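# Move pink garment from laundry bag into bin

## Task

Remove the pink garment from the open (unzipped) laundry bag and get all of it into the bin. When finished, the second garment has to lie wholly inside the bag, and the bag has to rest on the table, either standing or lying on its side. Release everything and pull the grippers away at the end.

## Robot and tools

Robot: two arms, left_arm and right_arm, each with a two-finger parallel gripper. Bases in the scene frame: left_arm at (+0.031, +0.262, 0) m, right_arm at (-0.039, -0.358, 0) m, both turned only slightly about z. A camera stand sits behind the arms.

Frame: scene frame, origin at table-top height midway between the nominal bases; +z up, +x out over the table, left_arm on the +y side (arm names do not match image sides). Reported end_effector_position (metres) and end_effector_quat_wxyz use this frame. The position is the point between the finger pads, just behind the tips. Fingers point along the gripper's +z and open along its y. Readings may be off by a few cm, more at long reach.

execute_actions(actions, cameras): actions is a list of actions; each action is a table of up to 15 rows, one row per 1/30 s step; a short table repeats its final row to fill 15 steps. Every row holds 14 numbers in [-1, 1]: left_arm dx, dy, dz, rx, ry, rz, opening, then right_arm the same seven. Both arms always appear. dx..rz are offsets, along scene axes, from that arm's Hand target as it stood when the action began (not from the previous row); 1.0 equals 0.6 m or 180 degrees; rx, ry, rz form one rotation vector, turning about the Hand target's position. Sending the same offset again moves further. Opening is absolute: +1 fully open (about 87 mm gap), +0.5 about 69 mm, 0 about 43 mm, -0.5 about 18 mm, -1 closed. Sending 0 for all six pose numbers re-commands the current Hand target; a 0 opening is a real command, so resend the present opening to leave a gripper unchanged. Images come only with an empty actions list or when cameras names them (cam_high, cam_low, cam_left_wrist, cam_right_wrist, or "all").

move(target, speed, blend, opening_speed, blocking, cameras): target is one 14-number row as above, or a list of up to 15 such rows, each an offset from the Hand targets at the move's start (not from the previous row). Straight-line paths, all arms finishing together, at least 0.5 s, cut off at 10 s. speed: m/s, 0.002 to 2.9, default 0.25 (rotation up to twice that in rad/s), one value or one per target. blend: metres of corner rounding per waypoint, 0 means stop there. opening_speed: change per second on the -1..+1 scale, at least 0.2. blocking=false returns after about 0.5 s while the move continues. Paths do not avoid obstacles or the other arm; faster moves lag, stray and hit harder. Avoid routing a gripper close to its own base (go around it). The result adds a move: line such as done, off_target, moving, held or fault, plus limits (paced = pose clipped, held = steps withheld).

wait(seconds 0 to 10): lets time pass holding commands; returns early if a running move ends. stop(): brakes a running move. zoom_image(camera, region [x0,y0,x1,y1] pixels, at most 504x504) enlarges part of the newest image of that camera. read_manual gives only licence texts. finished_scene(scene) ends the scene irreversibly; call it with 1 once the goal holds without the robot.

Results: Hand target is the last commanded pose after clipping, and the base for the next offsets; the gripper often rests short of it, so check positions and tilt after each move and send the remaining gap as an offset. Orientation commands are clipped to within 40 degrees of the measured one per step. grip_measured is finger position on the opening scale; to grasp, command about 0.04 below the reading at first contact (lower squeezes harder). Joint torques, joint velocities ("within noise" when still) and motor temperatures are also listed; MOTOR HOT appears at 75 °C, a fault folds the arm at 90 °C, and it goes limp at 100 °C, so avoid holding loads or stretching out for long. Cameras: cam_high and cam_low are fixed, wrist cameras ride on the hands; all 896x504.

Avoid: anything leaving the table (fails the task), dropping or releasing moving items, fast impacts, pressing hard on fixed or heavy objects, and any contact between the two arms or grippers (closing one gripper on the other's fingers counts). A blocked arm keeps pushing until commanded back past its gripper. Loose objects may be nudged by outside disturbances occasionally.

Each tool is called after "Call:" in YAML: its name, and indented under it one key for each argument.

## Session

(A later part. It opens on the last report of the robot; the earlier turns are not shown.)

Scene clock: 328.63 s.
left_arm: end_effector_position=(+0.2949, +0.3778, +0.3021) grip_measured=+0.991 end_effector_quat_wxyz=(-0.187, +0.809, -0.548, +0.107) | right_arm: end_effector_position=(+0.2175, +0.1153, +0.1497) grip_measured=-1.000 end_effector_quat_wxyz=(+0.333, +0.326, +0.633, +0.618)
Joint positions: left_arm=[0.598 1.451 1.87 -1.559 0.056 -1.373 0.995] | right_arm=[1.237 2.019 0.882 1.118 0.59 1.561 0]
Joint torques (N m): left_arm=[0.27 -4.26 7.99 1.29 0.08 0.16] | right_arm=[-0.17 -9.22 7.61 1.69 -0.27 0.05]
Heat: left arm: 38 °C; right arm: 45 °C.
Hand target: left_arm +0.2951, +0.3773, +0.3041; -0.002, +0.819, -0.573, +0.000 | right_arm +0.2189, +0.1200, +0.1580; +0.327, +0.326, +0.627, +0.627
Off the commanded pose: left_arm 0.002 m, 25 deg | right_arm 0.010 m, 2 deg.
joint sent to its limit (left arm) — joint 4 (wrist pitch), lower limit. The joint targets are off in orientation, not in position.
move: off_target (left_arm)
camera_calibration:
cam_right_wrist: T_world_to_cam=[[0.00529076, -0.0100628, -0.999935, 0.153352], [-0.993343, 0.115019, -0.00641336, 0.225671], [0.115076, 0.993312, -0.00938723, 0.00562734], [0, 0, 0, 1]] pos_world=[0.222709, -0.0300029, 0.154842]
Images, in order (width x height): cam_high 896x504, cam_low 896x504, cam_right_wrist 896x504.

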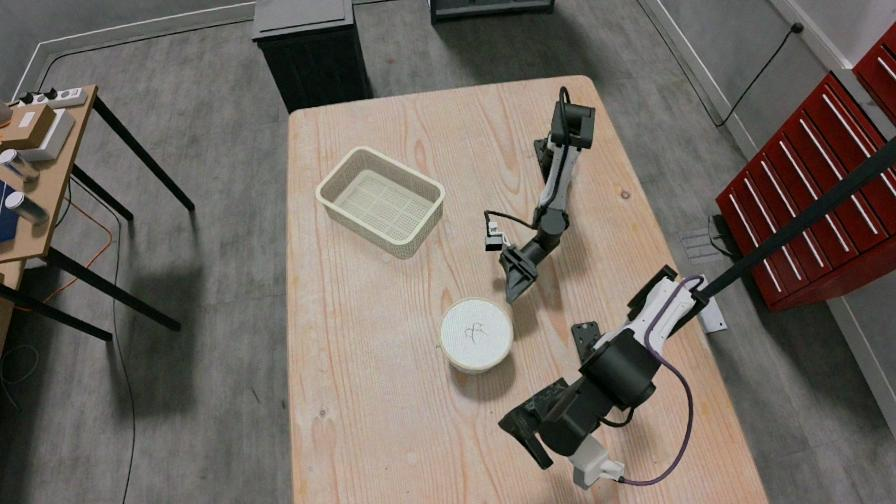

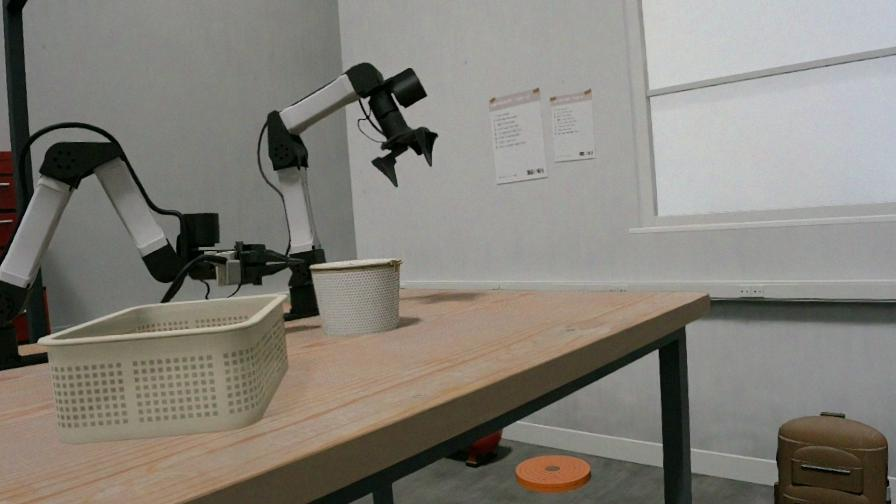

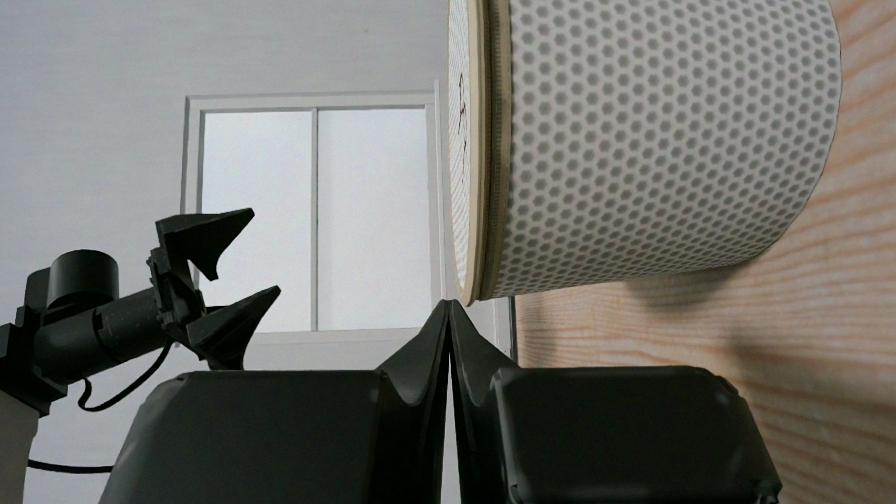

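Call:
move:
  target: [0, 0, 0, 0, 0, 0, 1.0, 0.0, 0.0, -0.0433, 0, 0, 0, -1.0]
  speed: 0.1
  cameras: ["cam_low", "cam_right_wrist"]

Call:
zoom_image:
  camera: "cam_right_wrist"
  region: [330, 100, 580, 350]

Call:
zoom_image:
  camera: "cam_low"
  region: [220, 220, 420, 345]

Scene clock: 337.43 s.
left_arm: end_effector_position=(+0.2949, +0.3778, +0.3021) grip_measured=+0.991 end_effector_quat_wxyz=(-0.187, +0.809, -0.548, +0.107) | right_arm: end_effector_position=(+0.2182, +0.1176, +0.1241) grip_measured=-1.000 end_effector_quat_wxyz=(+0.333, +0.325, +0.638, +0.613)
Joint positions: left_arm=[0.598 1.451 1.87 -1.559 0.056 -1.373 0.995] | right_arm=[1.237 2.101 0.882 1.188 0.589 1.562 0]
Joint torques (N m): left_arm=[0.25 -4.26 8.01 1.29 0.08 0.17] | right_arm=[-0.16 -9.17 5.87 1.92 -0.26 0.05]
Heat: left arm: 38 °C; right arm: 46 °C.
Hand target: left_arm +0.2951, +0.3773, +0.3041; -0.002, +0.819, -0.573, +0.000 | right_arm +0.2188, +0.1200, +0.1321; +0.327, +0.326, +0.627, +0.627
Off the commanded pose: left_arm 0.002 m, 25 deg | right_arm 0.008 m, 2 deg.
joint sent to its limit (left arm) — joint 4 (wrist pitch), lower limit. The joint targets are off in orientation, not in position.
move: off_target (left_arm)
camera_calibration:
cam_right_wrist: T_world_to_cam=[[0.000472296, -0.0214158, -0.999771, 0.130202], [-0.993444, 0.11428, -0.00291726, 0.225688], [0.114316, 0.993218, -0.0212214, 0.0046031], [0, 0, 0, 1]] pos_world=[0.22362, -0.027575, 0.130928]
Images, in order (width x height): cam_low 896x504, cam_right_wrist 896x504.

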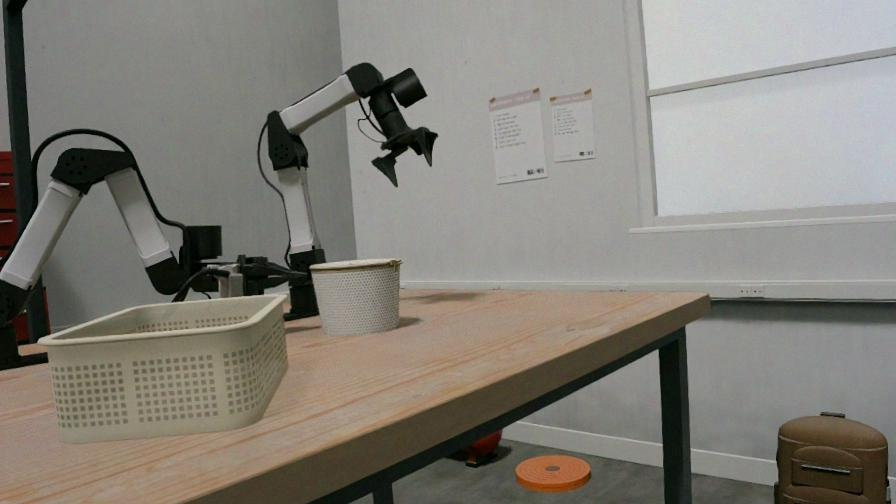

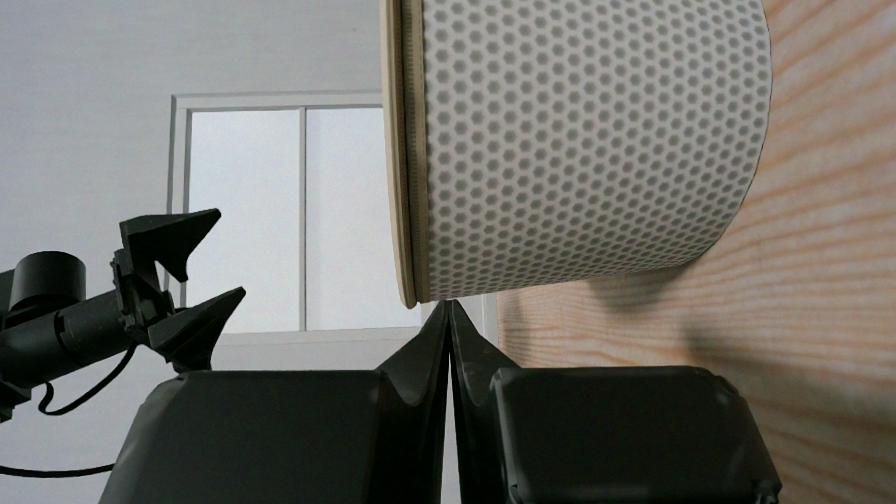

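Scaled by 2.016 from the camera's 896x504 image, which has a finer 1280x720 frame.

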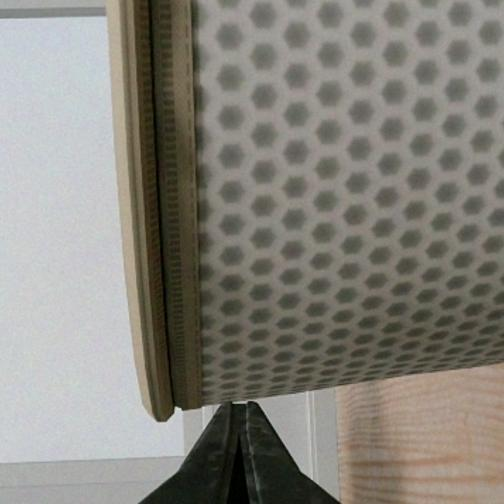

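Scaled by 2.520 from the camera's 896x504 image, which has a finer 1280x720 frame.

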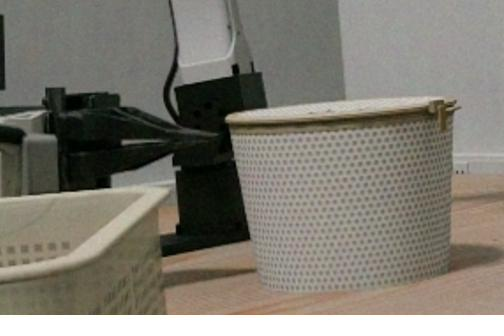

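Call:
move:
  target: [0, 0, 0, 0, 0, 0, 1.0, 0.0287, 0.02, 0.004, 0, 0, 0, -1.0]
  speed: 0.06
  cameras: ["cam_low", "cam_right_wrist", "cam_high"]

Call:
zoom_image:
  camera: "cam_right_wrist"
  region: [330, 150, 580, 400]

Call:
zoom_image:
  camera: "cam_low"
  region: [270, 230, 370, 300]

Call:
zoom_image:
  camera: "cam_high"
  region: [420, 220, 580, 380]

Scene clock: 347.43 s.
left_arm: end_effector_position=(+0.2949, +0.3778, +0.3021) grip_measured=+0.991 end_effector_quat_wxyz=(-0.187, +0.809, -0.548, +0.107) | right_arm: end_effector_position=(+0.2334, +0.1274, +0.1288) grip_measured=-1.000 end_effector_quat_wxyz=(+0.332, +0.326, +0.632, +0.619)
Joint positions: left_arm=[0.598 1.451 1.87 -1.559 0.056 -1.373 0.995] | right_arm=[1.209 2.133 0.95 1.169 0.56 1.562 0]
Joint torques (N m): left_arm=[0.25 -4.27 8.01 1.3 0.08 0.16] | right_arm=[-0.32 -9.39 7.57 1.68 -0.25 0.05]
Heat: left arm: 38 °C; right arm: 47 °C.
Hand target: left_arm +0.2951, +0.3773, +0.3041; -0.002, +0.819, -0.573, +0.000 | right_arm +0.2361, +0.1319, +0.1345; +0.327, +0.326, +0.627, +0.627
Off the commanded pose: left_arm 0.002 m, 25 deg | right_arm 0.008 m, 1 deg.
joint sent to its limit (left arm) — joint 4 (wrist pitch), lower limit. The joint targets are off in orientation, not in position.
move: off_target (left_arm)
camera_calibration:
cam_right_wrist: T_world_to_cam=[[0.00627616, -0.0056284, -0.999964, 0.131744], [-0.993556, 0.113132, -0.00687271, 0.240307], [0.113167, 0.993564, -0.0048821, -0.00858351], [0, 0, 0, 1]] pos_world=[0.238903, -0.0179167, 0.133349]
Images, in order (width x height): cam_high 896x504, cam_low 896x504, cam_right_wrist 896x504.

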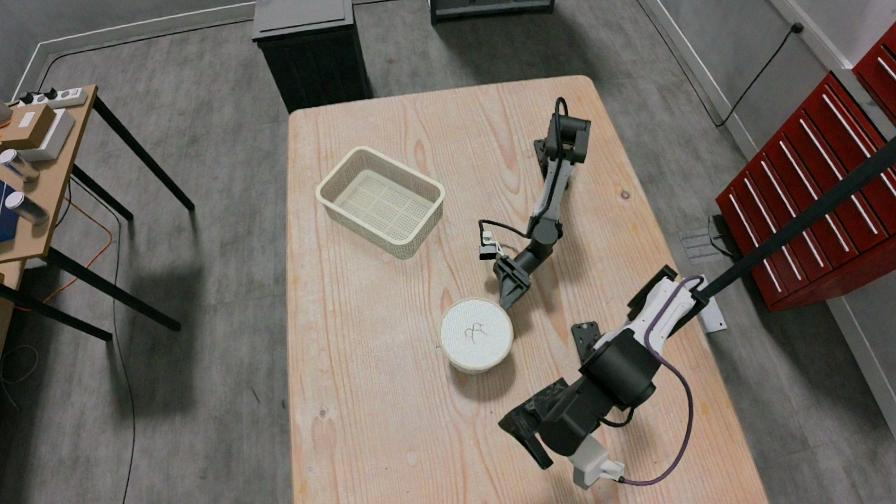

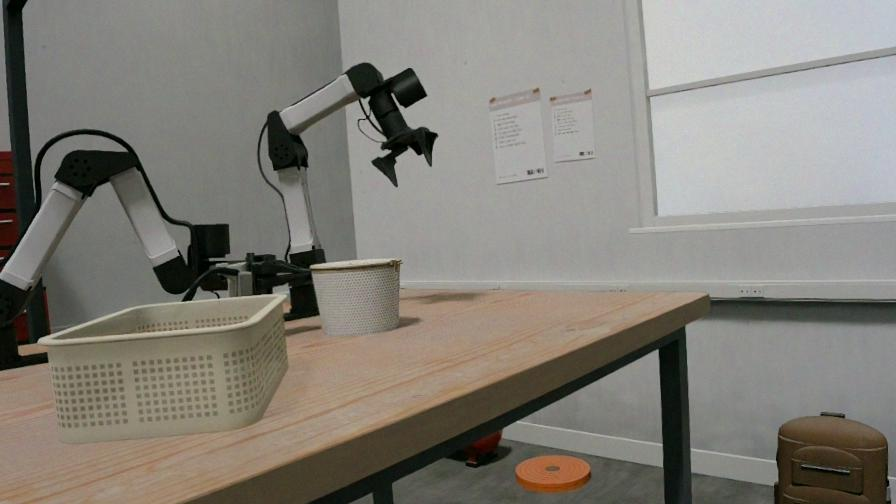

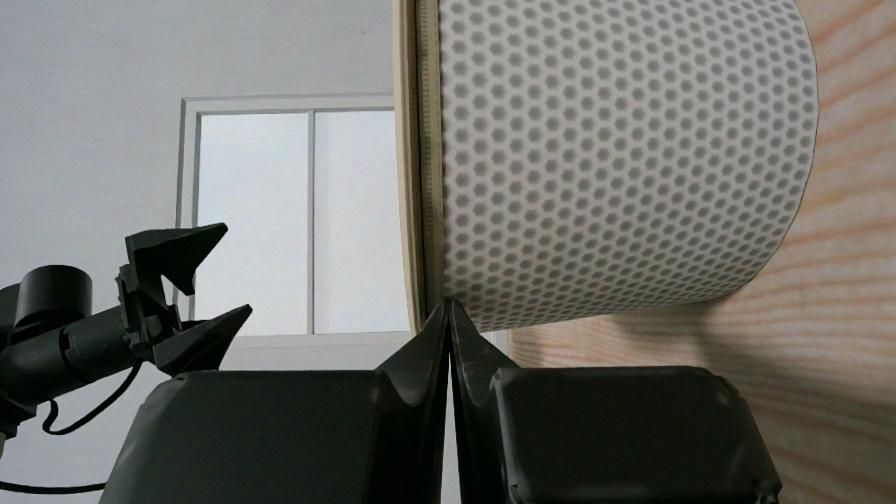

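Scaled by 2.016 from the camera's 896x504 image, which has a finer 1280x720 frame.

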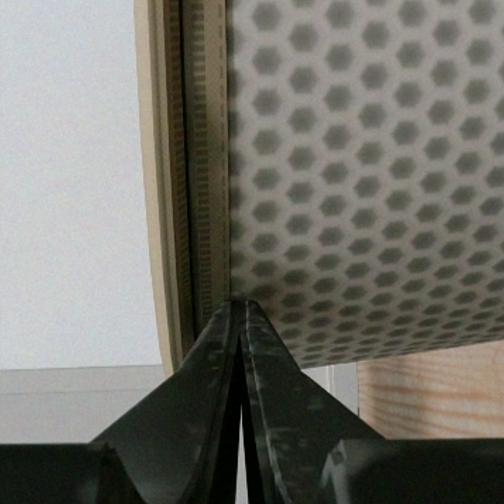

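Scaled by 5.040 from the camera's 896x504 image, which has a finer 1280x720 frame.

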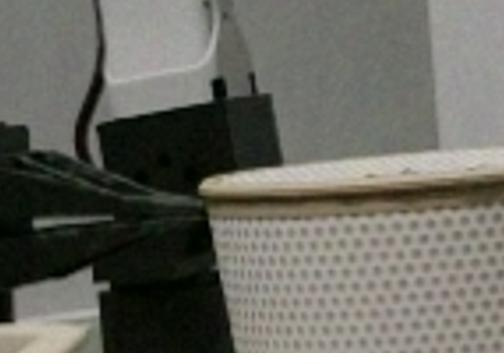

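Scaled by 3.150 from the camera's 896x504 image, which has a finer 1280x720 frame.

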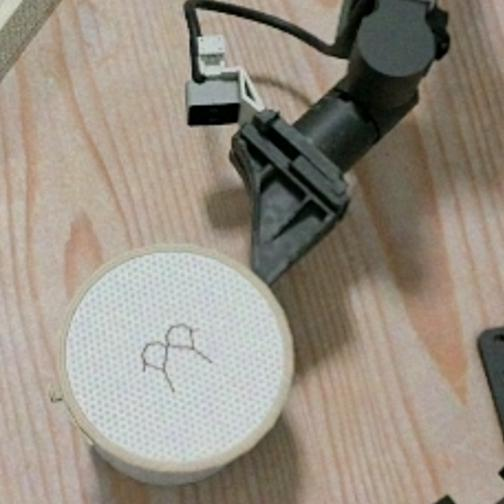

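Call:
move:
  target: [0, 0, 0, 0, 0, 0, 1.0, 0.0068, 0.0048, 0.0333, 0, 0, 0, -1.0]
  speed: 0.05
  cameras: ["cam_low", "cam_right_wrist", "cam_high"]

Call:
zoom_image:
  camera: "cam_right_wrist"
  region: [330, 150, 580, 400]

Call:
zoom_image:
  camera: "cam_low"
  region: [270, 230, 410, 340]

Scene clock: 353.57 s.
left_arm: end_effector_position=(+0.2949, +0.3778, +0.3021) grip_measured=+0.991 end_effector_quat_wxyz=(-0.187, +0.809, -0.548, +0.107) | right_arm: end_effector_position=(+0.2361, +0.1313, +0.1218) grip_measured=-1.000 end_effector_quat_wxyz=(+0.332, +0.323, +0.650, +0.602)
Joint positions: left_arm=[0.598 1.451 1.87 -1.559 0.056 -1.373 0.995] | right_arm=[1.205 2.13 0.975 1.092 0.553 1.562 0]
Joint torques (N m): left_arm=[0.25 -4.26 8.01 1.29 0.08 0.16] | right_arm=[-0.54 -13.68 7.87 1.71 -0.24 0.04]
Heat: left arm: 38 °C; right arm: 46 °C.
Hand target: left_arm +0.2951, +0.3773, +0.3041; -0.002, +0.819, -0.573, +0.000 | right_arm +0.2402, +0.1348, +0.1544; +0.327, +0.326, +0.627, +0.627
Off the commanded pose: left_arm 0.002 m, 25 deg | right_arm 0.033 m, 4 deg.
joint sent to its limit (left arm) — joint 4 (wrist pitch), lower limit. The joint targets are off in orientation, not in position.
move: off_target (left_arm, right_arm)
camera_calibration:
cam_right_wrist: T_world_to_cam=[[-0.0133262, -0.0502718, -0.998647, 0.135056], [-0.993927, 0.109767, 0.0077376, 0.241243], [0.109229, 0.992685, -0.0514293, -0.0061273], [0, 0, 0, 1]] pos_world=[0.242247, -0.0136084, 0.132692]
Images, in order (width x height): cam_high 896x504, cam_low 896x504, cam_right_wrist 896x504.

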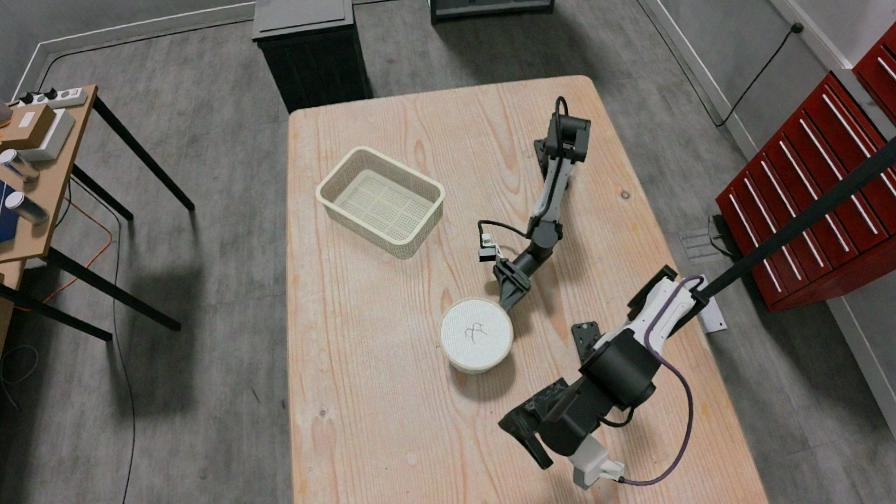

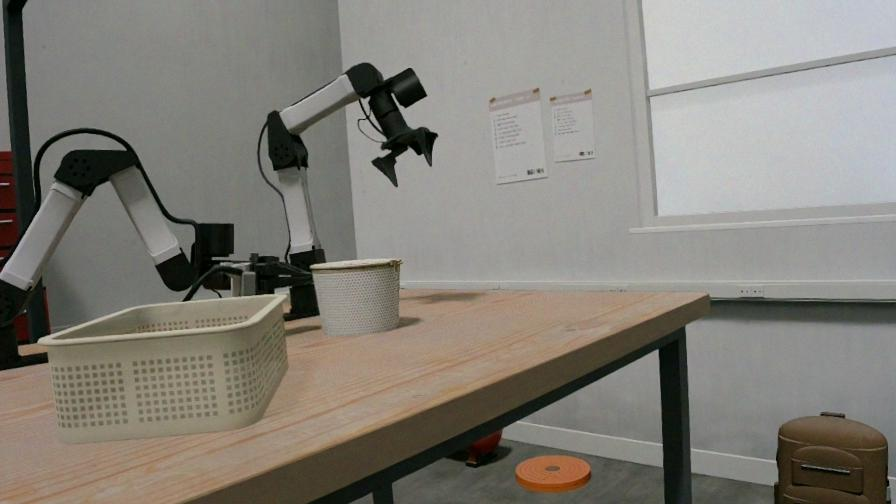

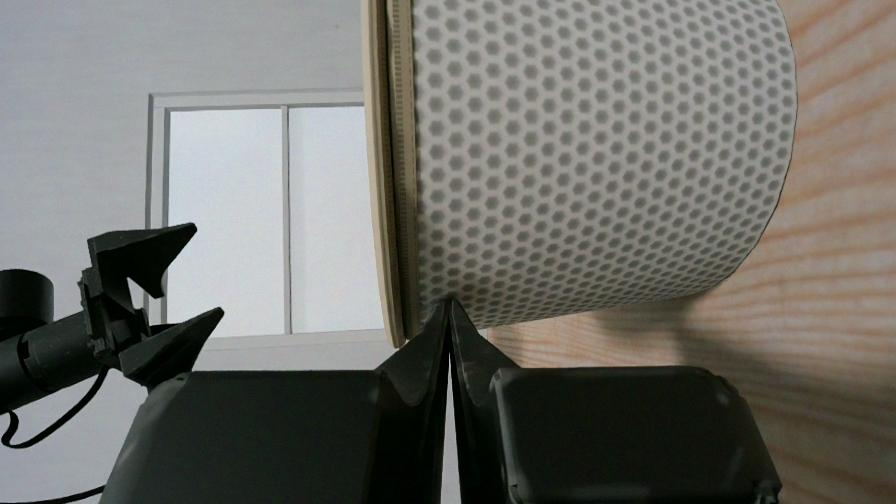

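Scaled by 2.016 from the camera's 896x504 image, which has a finer 1280x720 frame.

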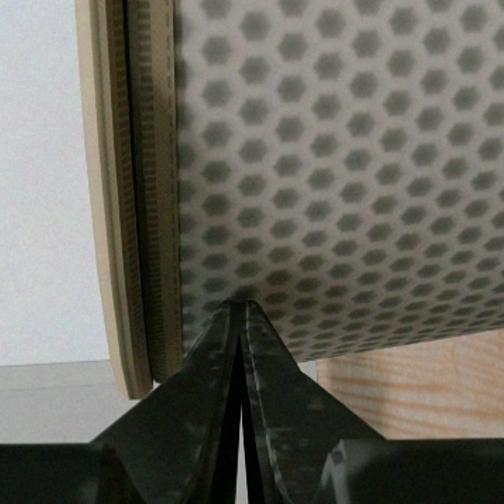

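Scaled by 3.600 from the camera's 896x504 image, which has a finer 1280x720 frame.

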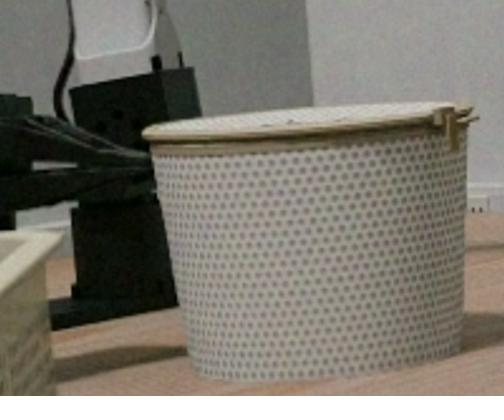

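Call:
move:
  target: [0, 0, 0, 0, 0, 0, 1.0, 0.0068, 0.0048, 0.02, 0, 0, 0, -1.0]
  speed: 0.05
  cameras: ["cam_low", "cam_right_wrist"]

Call:
zoom_image:
  camera: "cam_right_wrist"
  region: [330, 150, 580, 400]

Call:
zoom_image:
  camera: "cam_low"
  region: [270, 230, 410, 340]

Scene clock: 362.90 s.
left_arm: end_effector_position=(+0.2949, +0.3778, +0.3021) grip_measured=+0.991 end_effector_quat_wxyz=(-0.187, +0.809, -0.548, +0.107) | right_arm: end_effector_position=(+0.2407, +0.1347, +0.1338) grip_measured=-1.000 end_effector_quat_wxyz=(+0.332, +0.324, +0.650, +0.603)
Joint positions: left_arm=[0.598 1.451 1.87 -1.559 0.056 -1.373 0.995] | right_arm=[1.198 2.105 1.004 1.038 0.546 1.562 0]
Joint torques (N m): left_arm=[0.27 -4.27 8.01 1.29 0.08 0.16] | right_arm=[-0.47 -13.6 8.16 1.72 -0.23 0.04]
Motor temperatures (°C): left_arm=[22 29 38 38 24 23 23] | right_arm=[23 43 43 46 25 26 23]
Heat: left arm: 38 °C; right arm: 46 °C.
Hand target: left_arm +0.2951, +0.3773, +0.3041; -0.002, +0.819, -0.573, +0.000 | right_arm +0.2442, +0.1377, +0.1664; +0.327, +0.326, +0.627, +0.627
Off the commanded pose: left_arm 0.002 m, 25 deg | right_arm 0.033 m, 4 deg.
joint sent to its limit (left arm) — joint 4 (wrist pitch), lower limit. The joint targets are off in orientation, not in position.
move: off_target (left_arm, right_arm)
camera_calibration:
cam_right_wrist: T_world_to_cam=[[-0.0135958, -0.0497378, -0.99867, 0.147344], [-0.993879, 0.110177, 0.00804331, 0.245309], [0.10963, 0.992667, -0.0509313, -0.00945893], [0, 0, 0, 1]] pos_world=[0.246848, -0.0103092, 0.144693]
Images, in order (width x height): cam_low 896x504, cam_right_wrist 896x504.

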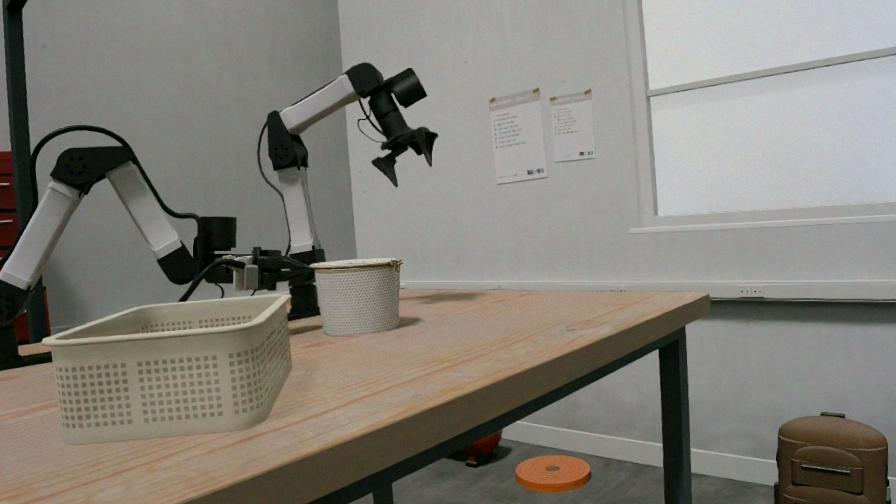

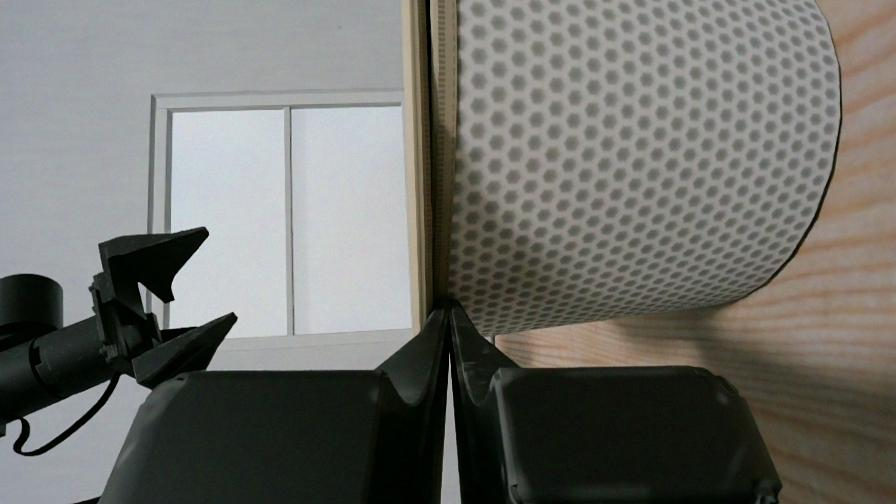

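Scaled by 2.016 from the camera's 896x504 image, which has a finer 1280x720 frame.

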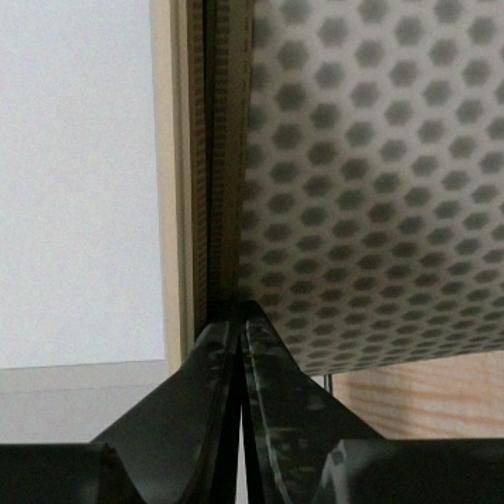

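Scaled by 3.600 from the camera's 896x504 image, which has a finer 1280x720 frame.

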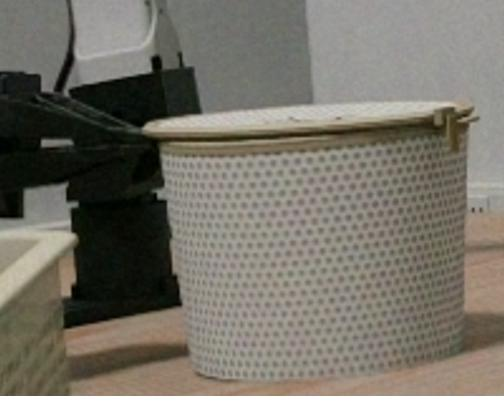

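Call:
move:
  target: [0, 0, 0, 0, 0, 0, 1.0, 0.0102, 0.0072, 0.025, 0, 0, 0, -1.0]
  speed: 0.05
  cameras: ["cam_low", "cam_right_wrist"]

Call:
zoom_image:
  camera: "cam_low"
  region: [270, 230, 410, 340]

Scene clock: 368.93 s.
left_arm: end_effector_position=(+0.2949, +0.3778, +0.3021) grip_measured=+0.991 end_effector_quat_wxyz=(-0.187, +0.809, -0.548, +0.107) | right_arm: end_effector_position=(+0.2474, +0.1395, +0.1476) grip_measured=-1.000 end_effector_quat_wxyz=(+0.332, +0.324, +0.650, +0.602)
Joint positions: left_arm=[0.598 1.451 1.87 -1.559 0.056 -1.373 0.995] | right_arm=[1.188 2.082 1.049 0.969 0.538 1.562 0]
Joint torques (N m): left_arm=[0.25 -4.29 8.02 1.29 0.08 0.16] | right_arm=[-0.42 -13.71 8.53 1.73 -0.24 0.04]
Heat: left arm: 38 °C; right arm: 46 °C.
Hand target: left_arm +0.2951, +0.3773, +0.3041; -0.002, +0.819, -0.573, +0.000 | right_arm +0.2503, +0.1421, +0.1814; +0.327, +0.326, +0.627, +0.627
Off the commanded pose: left_arm 0.002 m, 25 deg | right_arm 0.034 m, 4 deg.
joint sent to its limit (left arm) — joint 4 (wrist pitch), lower limit. The joint targets are off in orientation, not in position.
move: off_target (left_arm, right_arm)
camera_calibration:
cam_right_wrist: T_world_to_cam=[[-0.0150503, -0.051588, -0.998555, 0.161996], [-0.993736, 0.111374, 0.00922383, 0.250905], [0.110737, 0.992439, -0.0529411, -0.0142921], [0, 0, 0, 1]] pos_world=[0.253354, -0.00540309, 0.158691]
Images, in order (width x height): cam_low 896x504, cam_right_wrist 896x504.

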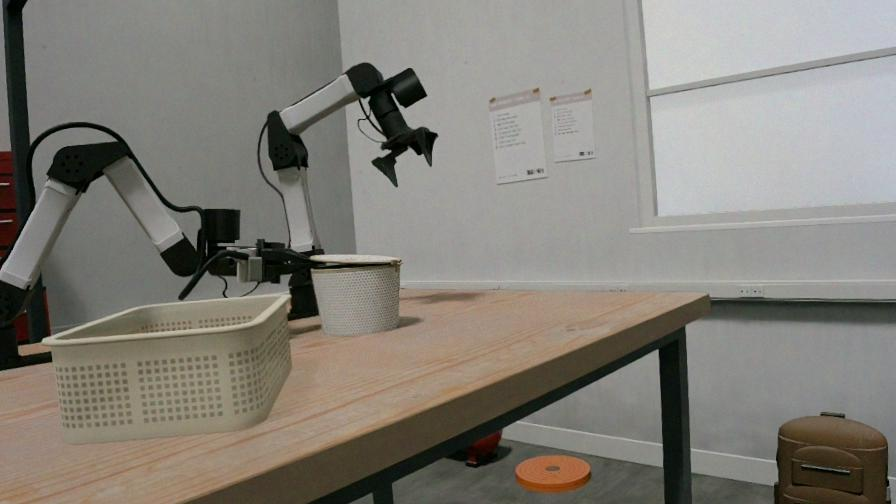

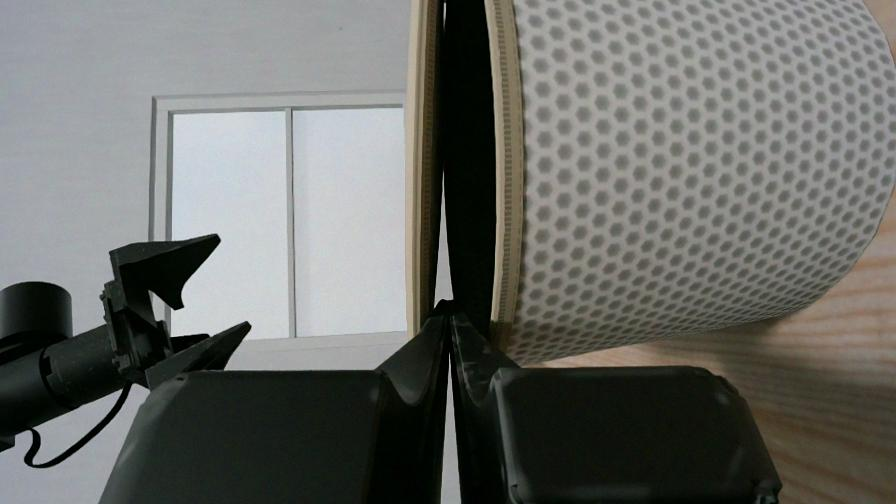

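Scaled by 3.600 from the camera's 896x504 image, which has a finer 1280x720 frame.

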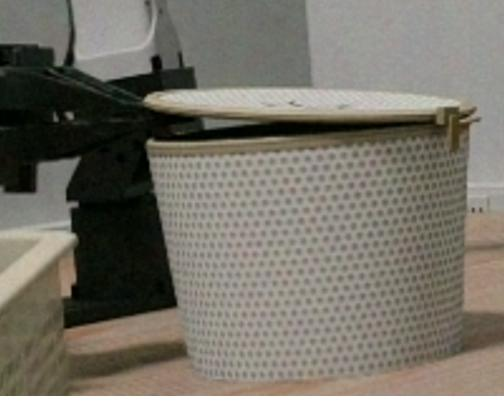

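Call:
move:
  target:
    - [0, 0, 0, 0, 0, 0, 1.0, 0.0462, 0.0265, 0.101, 0, 0, 0, -1.0]
    - [0, 0, 0, 0, 0, 0, 1.0, 0.1045, 0.0432, 0.156, 0, 0, 0, -1.0]
  speed: 0.08
  blend: [0.02, 0]
  cameras: ["all"]

Call:
zoom_image:
  camera: "cam_low"
  region: [240, 180, 430, 345]

Scene clock: 400.77 s.
left_arm: end_effector_position=(+0.2949, +0.3778, +0.3021) grip_measured=+0.991 end_effector_quat_wxyz=(-0.187, +0.809, -0.548, +0.107) | right_arm: end_effector_position=(+0.3114, +0.1656, +0.2612) grip_measured=-1.000 end_effector_quat_wxyz=(+0.332, +0.327, +0.636, +0.615)
Joint positions: left_arm=[0.598 1.451 1.87 -1.559 0.056 -1.373 0.995] | right_arm=[1.084 2.041 1.475 0.54 0.437 1.562 0]
Joint torques (N m): left_arm=[0.25 -4.26 8.01 1.29 0.08 0.16] | right_arm=[-0.21 -11.19 10.32 1.75 -0.26 0.05]
Motor temperatures (°C): left_arm=[22 29 38 38 24 23 23] | right_arm=[23 52 44 45 25 26 23]
Heat: left arm: 38 °C; right arm: 52 °C.
Hand target: left_arm +0.2951, +0.3773, +0.3041; -0.002, +0.819, -0.573, +0.000 | right_arm +0.3130, +0.1680, +0.2748; +0.327, +0.326, +0.627, +0.627
Off the commanded pose: left_arm 0.002 m, 25 deg | right_arm 0.014 m, 2 deg.
joint sent to its limit (left arm) — joint 4 (wrist pitch), lower limit. The joint targets are off in orientation, not in position.
move: off_target (left_arm, right_arm)
camera_calibration:
cam_left_wrist: T_world_to_cam=[[0.840893, 0.317668, 0.438163, -0.504344], [-0.0754234, -0.732924, 0.676117, 0.114131], [0.535921, -0.601589, -0.592351, 0.393222], [0, 0, 0, 1]] pos_world=[0.221972, 0.480421, 0.376744]
cam_right_wrist: T_world_to_cam=[[-0.00139646, -0.0153841, -0.999881, 0.267866], [-0.993488, 0.113939, -0.000365527, 0.312533], [0.113931, 0.993369, -0.0154431, -0.0522445], [0, 0, 0, 1]] pos_world=[0.316824, 0.0204093, 0.267141]

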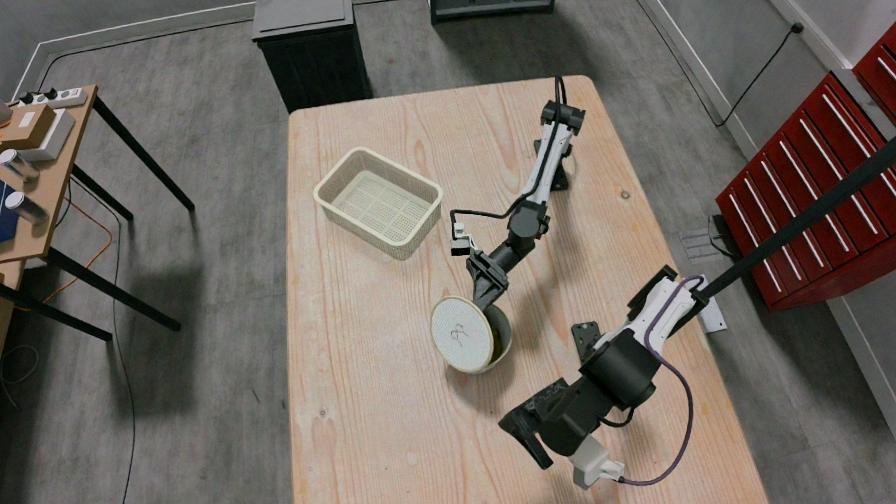

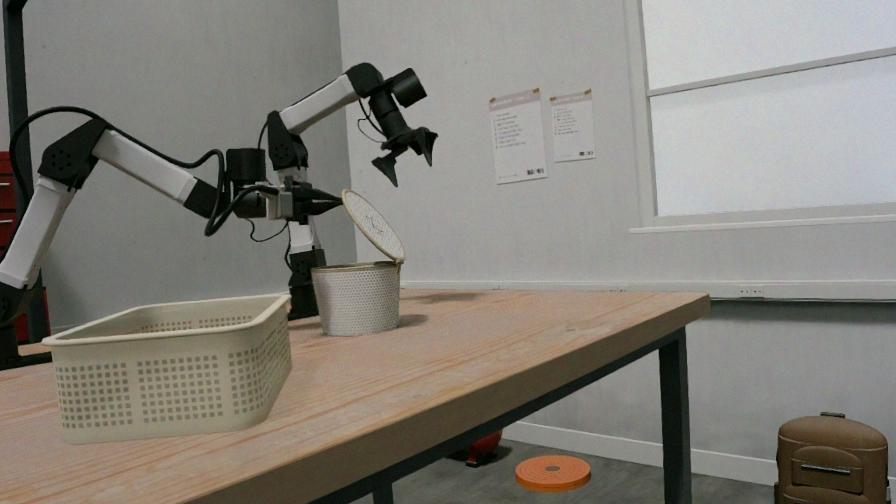

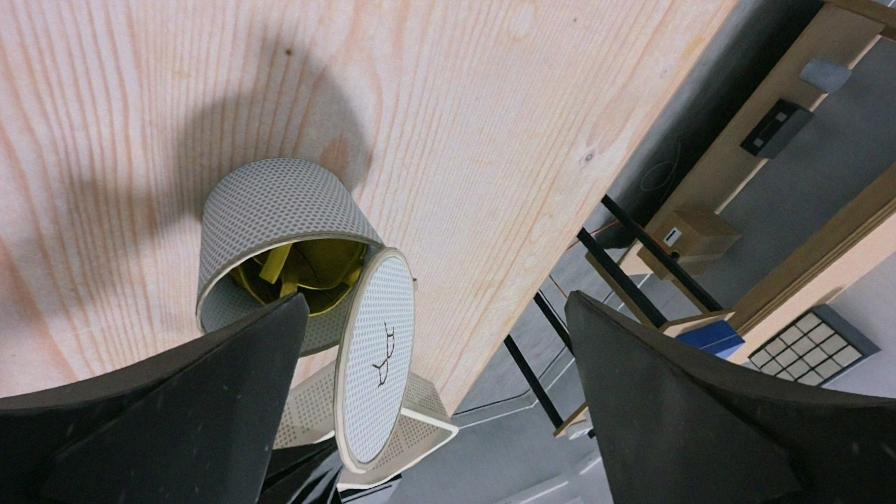

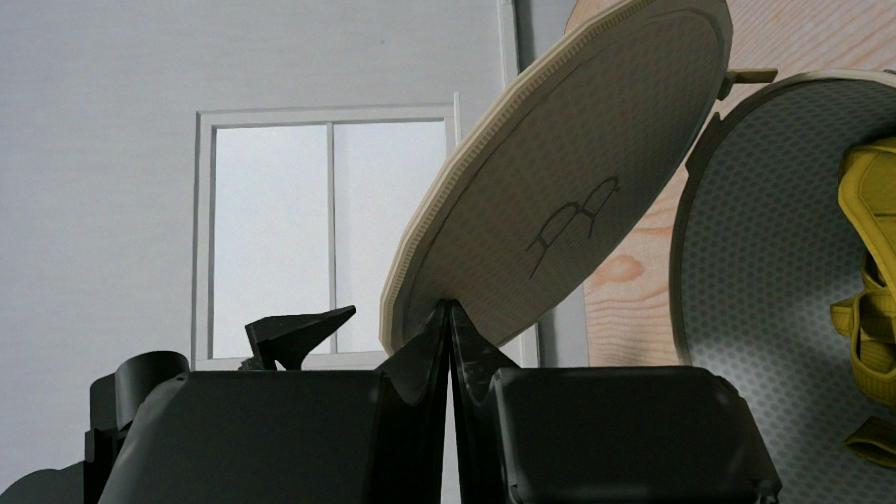

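Scaled by 2.653 from the camera's 896x504 image, which has a finer 1280x720 frame.

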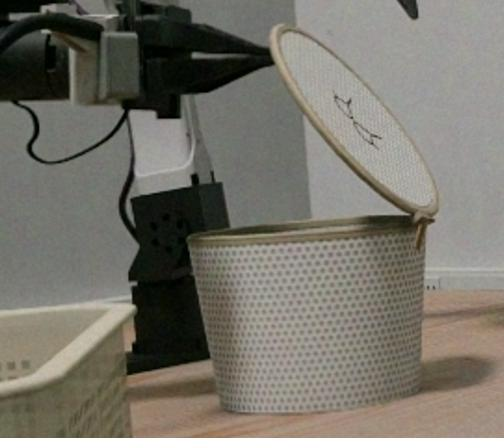

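Call:
move:
  target:
    - [0, 0, 0, 0, 0, 0, 1.0, 0.0817, 0.015, 0.015, 0, 0, 0, -1.0]
    - [0, 0, 0, 0, 0, 0, 1.0, 0.15, 0.0233, 0.0, 0, 0, 0, -1.0]
  speed: 0.06
  blend: [0.02, 0]
  cameras: ["all"]

Call:
zoom_image:
  camera: "cam_low"
  region: [240, 180, 430, 345]

Scene clock: 408.97 s.
left_arm: end_effector_position=(+0.2949, +0.3778, +0.3021) grip_measured=+0.991 end_effector_quat_wxyz=(-0.187, +0.809, -0.548, +0.107) | right_arm: end_effector_position=(+0.4014, +0.1797, +0.2612) grip_measured=-1.000 end_effector_quat_wxyz=(+0.331, +0.329, +0.636, +0.615)
Joint positions: left_arm=[0.598 1.451 1.87 -1.559 0.056 -1.373 0.995] | right_arm=[0.948 2.285 1.868 0.391 0.301 1.562 0]
Joint torques (N m): left_arm=[0.25 -4.26 8.01 1.29 0.08 0.16] | right_arm=[-0.14 -12.92 11.06 1.77 -0.28 0.05]
Heat: left arm: 38 °C; right arm: 51 °C.
Hand target: left_arm +0.2951, +0.3773, +0.3041; -0.002, +0.819, -0.573, +0.000 | right_arm +0.4030, +0.1820, +0.2750; +0.327, +0.326, +0.627, +0.627
Off the commanded pose: left_arm 0.002 m, 25 deg | right_arm 0.014 m, 2 deg.
joint sent to its limit (left arm) — joint 4 (wrist pitch), lower limit. The joint targets are off in orientation, not in position.
move: off_target (left_arm, right_arm)
camera_calibration:
cam_left_wrist: T_world_to_cam=[[0.840893, 0.317668, 0.438163, -0.504344], [-0.0754234, -0.732924, 0.676117, 0.114131], [0.535921, -0.601589, -0.592351, 0.393222], [0, 0, 0, 1]] pos_world=[0.221972, 0.480421, 0.376744]
cam_right_wrist: T_world_to_cam=[[-0.00465052, -0.0136273, -0.999896, 0.269281], [-0.993302, 0.115506, 0.00304566, 0.399125], [0.115452, 0.993213, -0.0140732, -0.0773634], [0, 0, 0, 1]] pos_world=[0.406635, 0.0344068, 0.266948]

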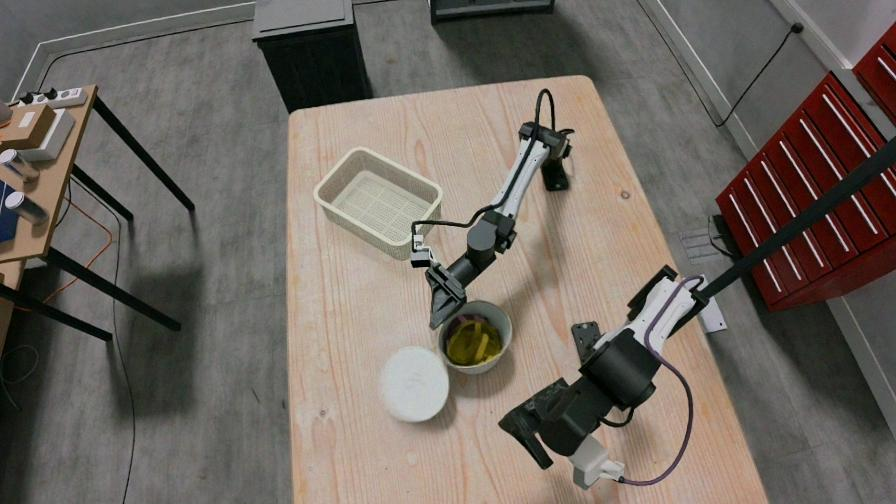

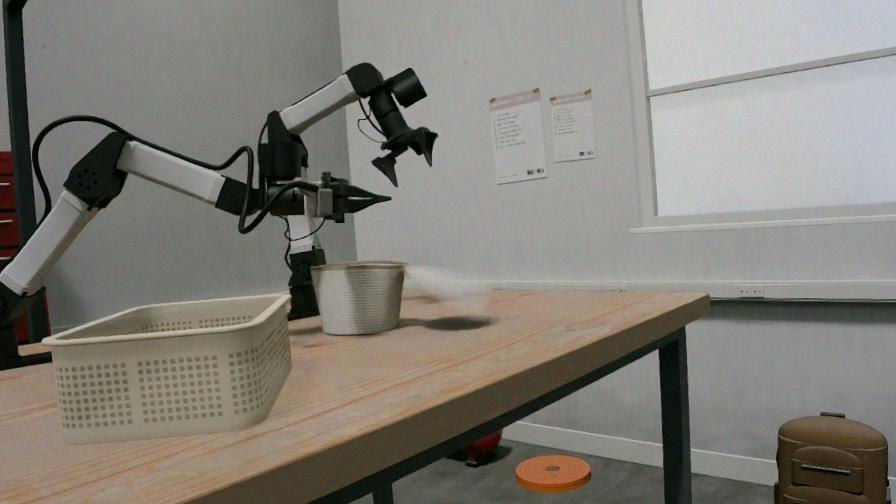

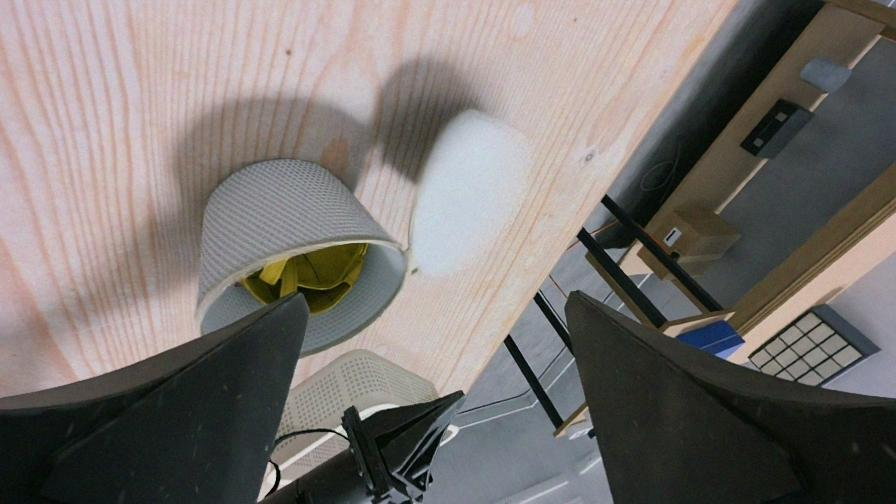

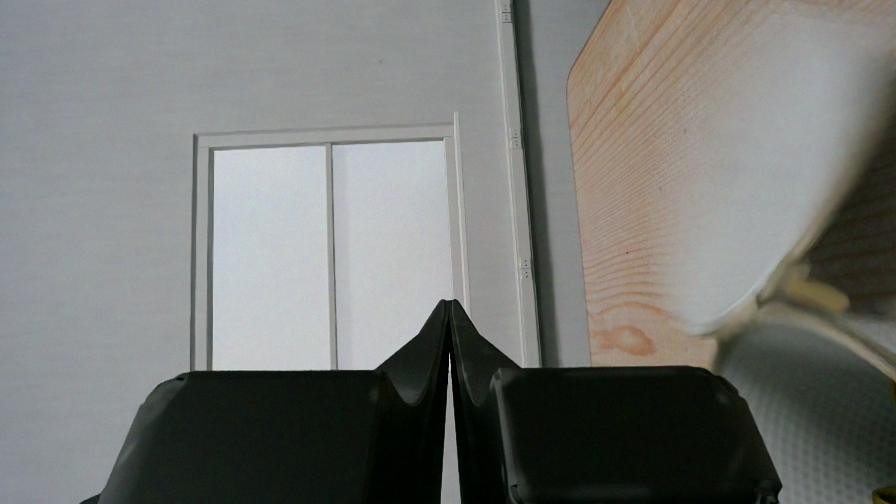

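Scaled by 2.653 from the camera's 896x504 image, which has a finer 1280x720 frame.

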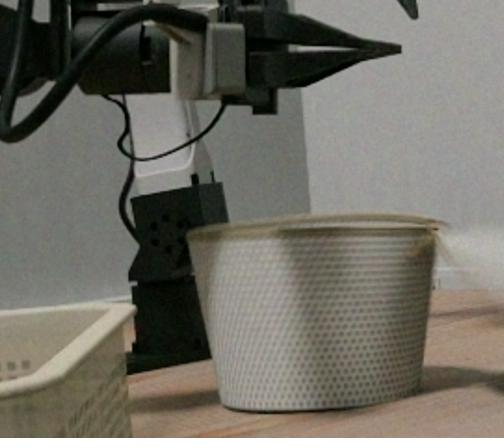

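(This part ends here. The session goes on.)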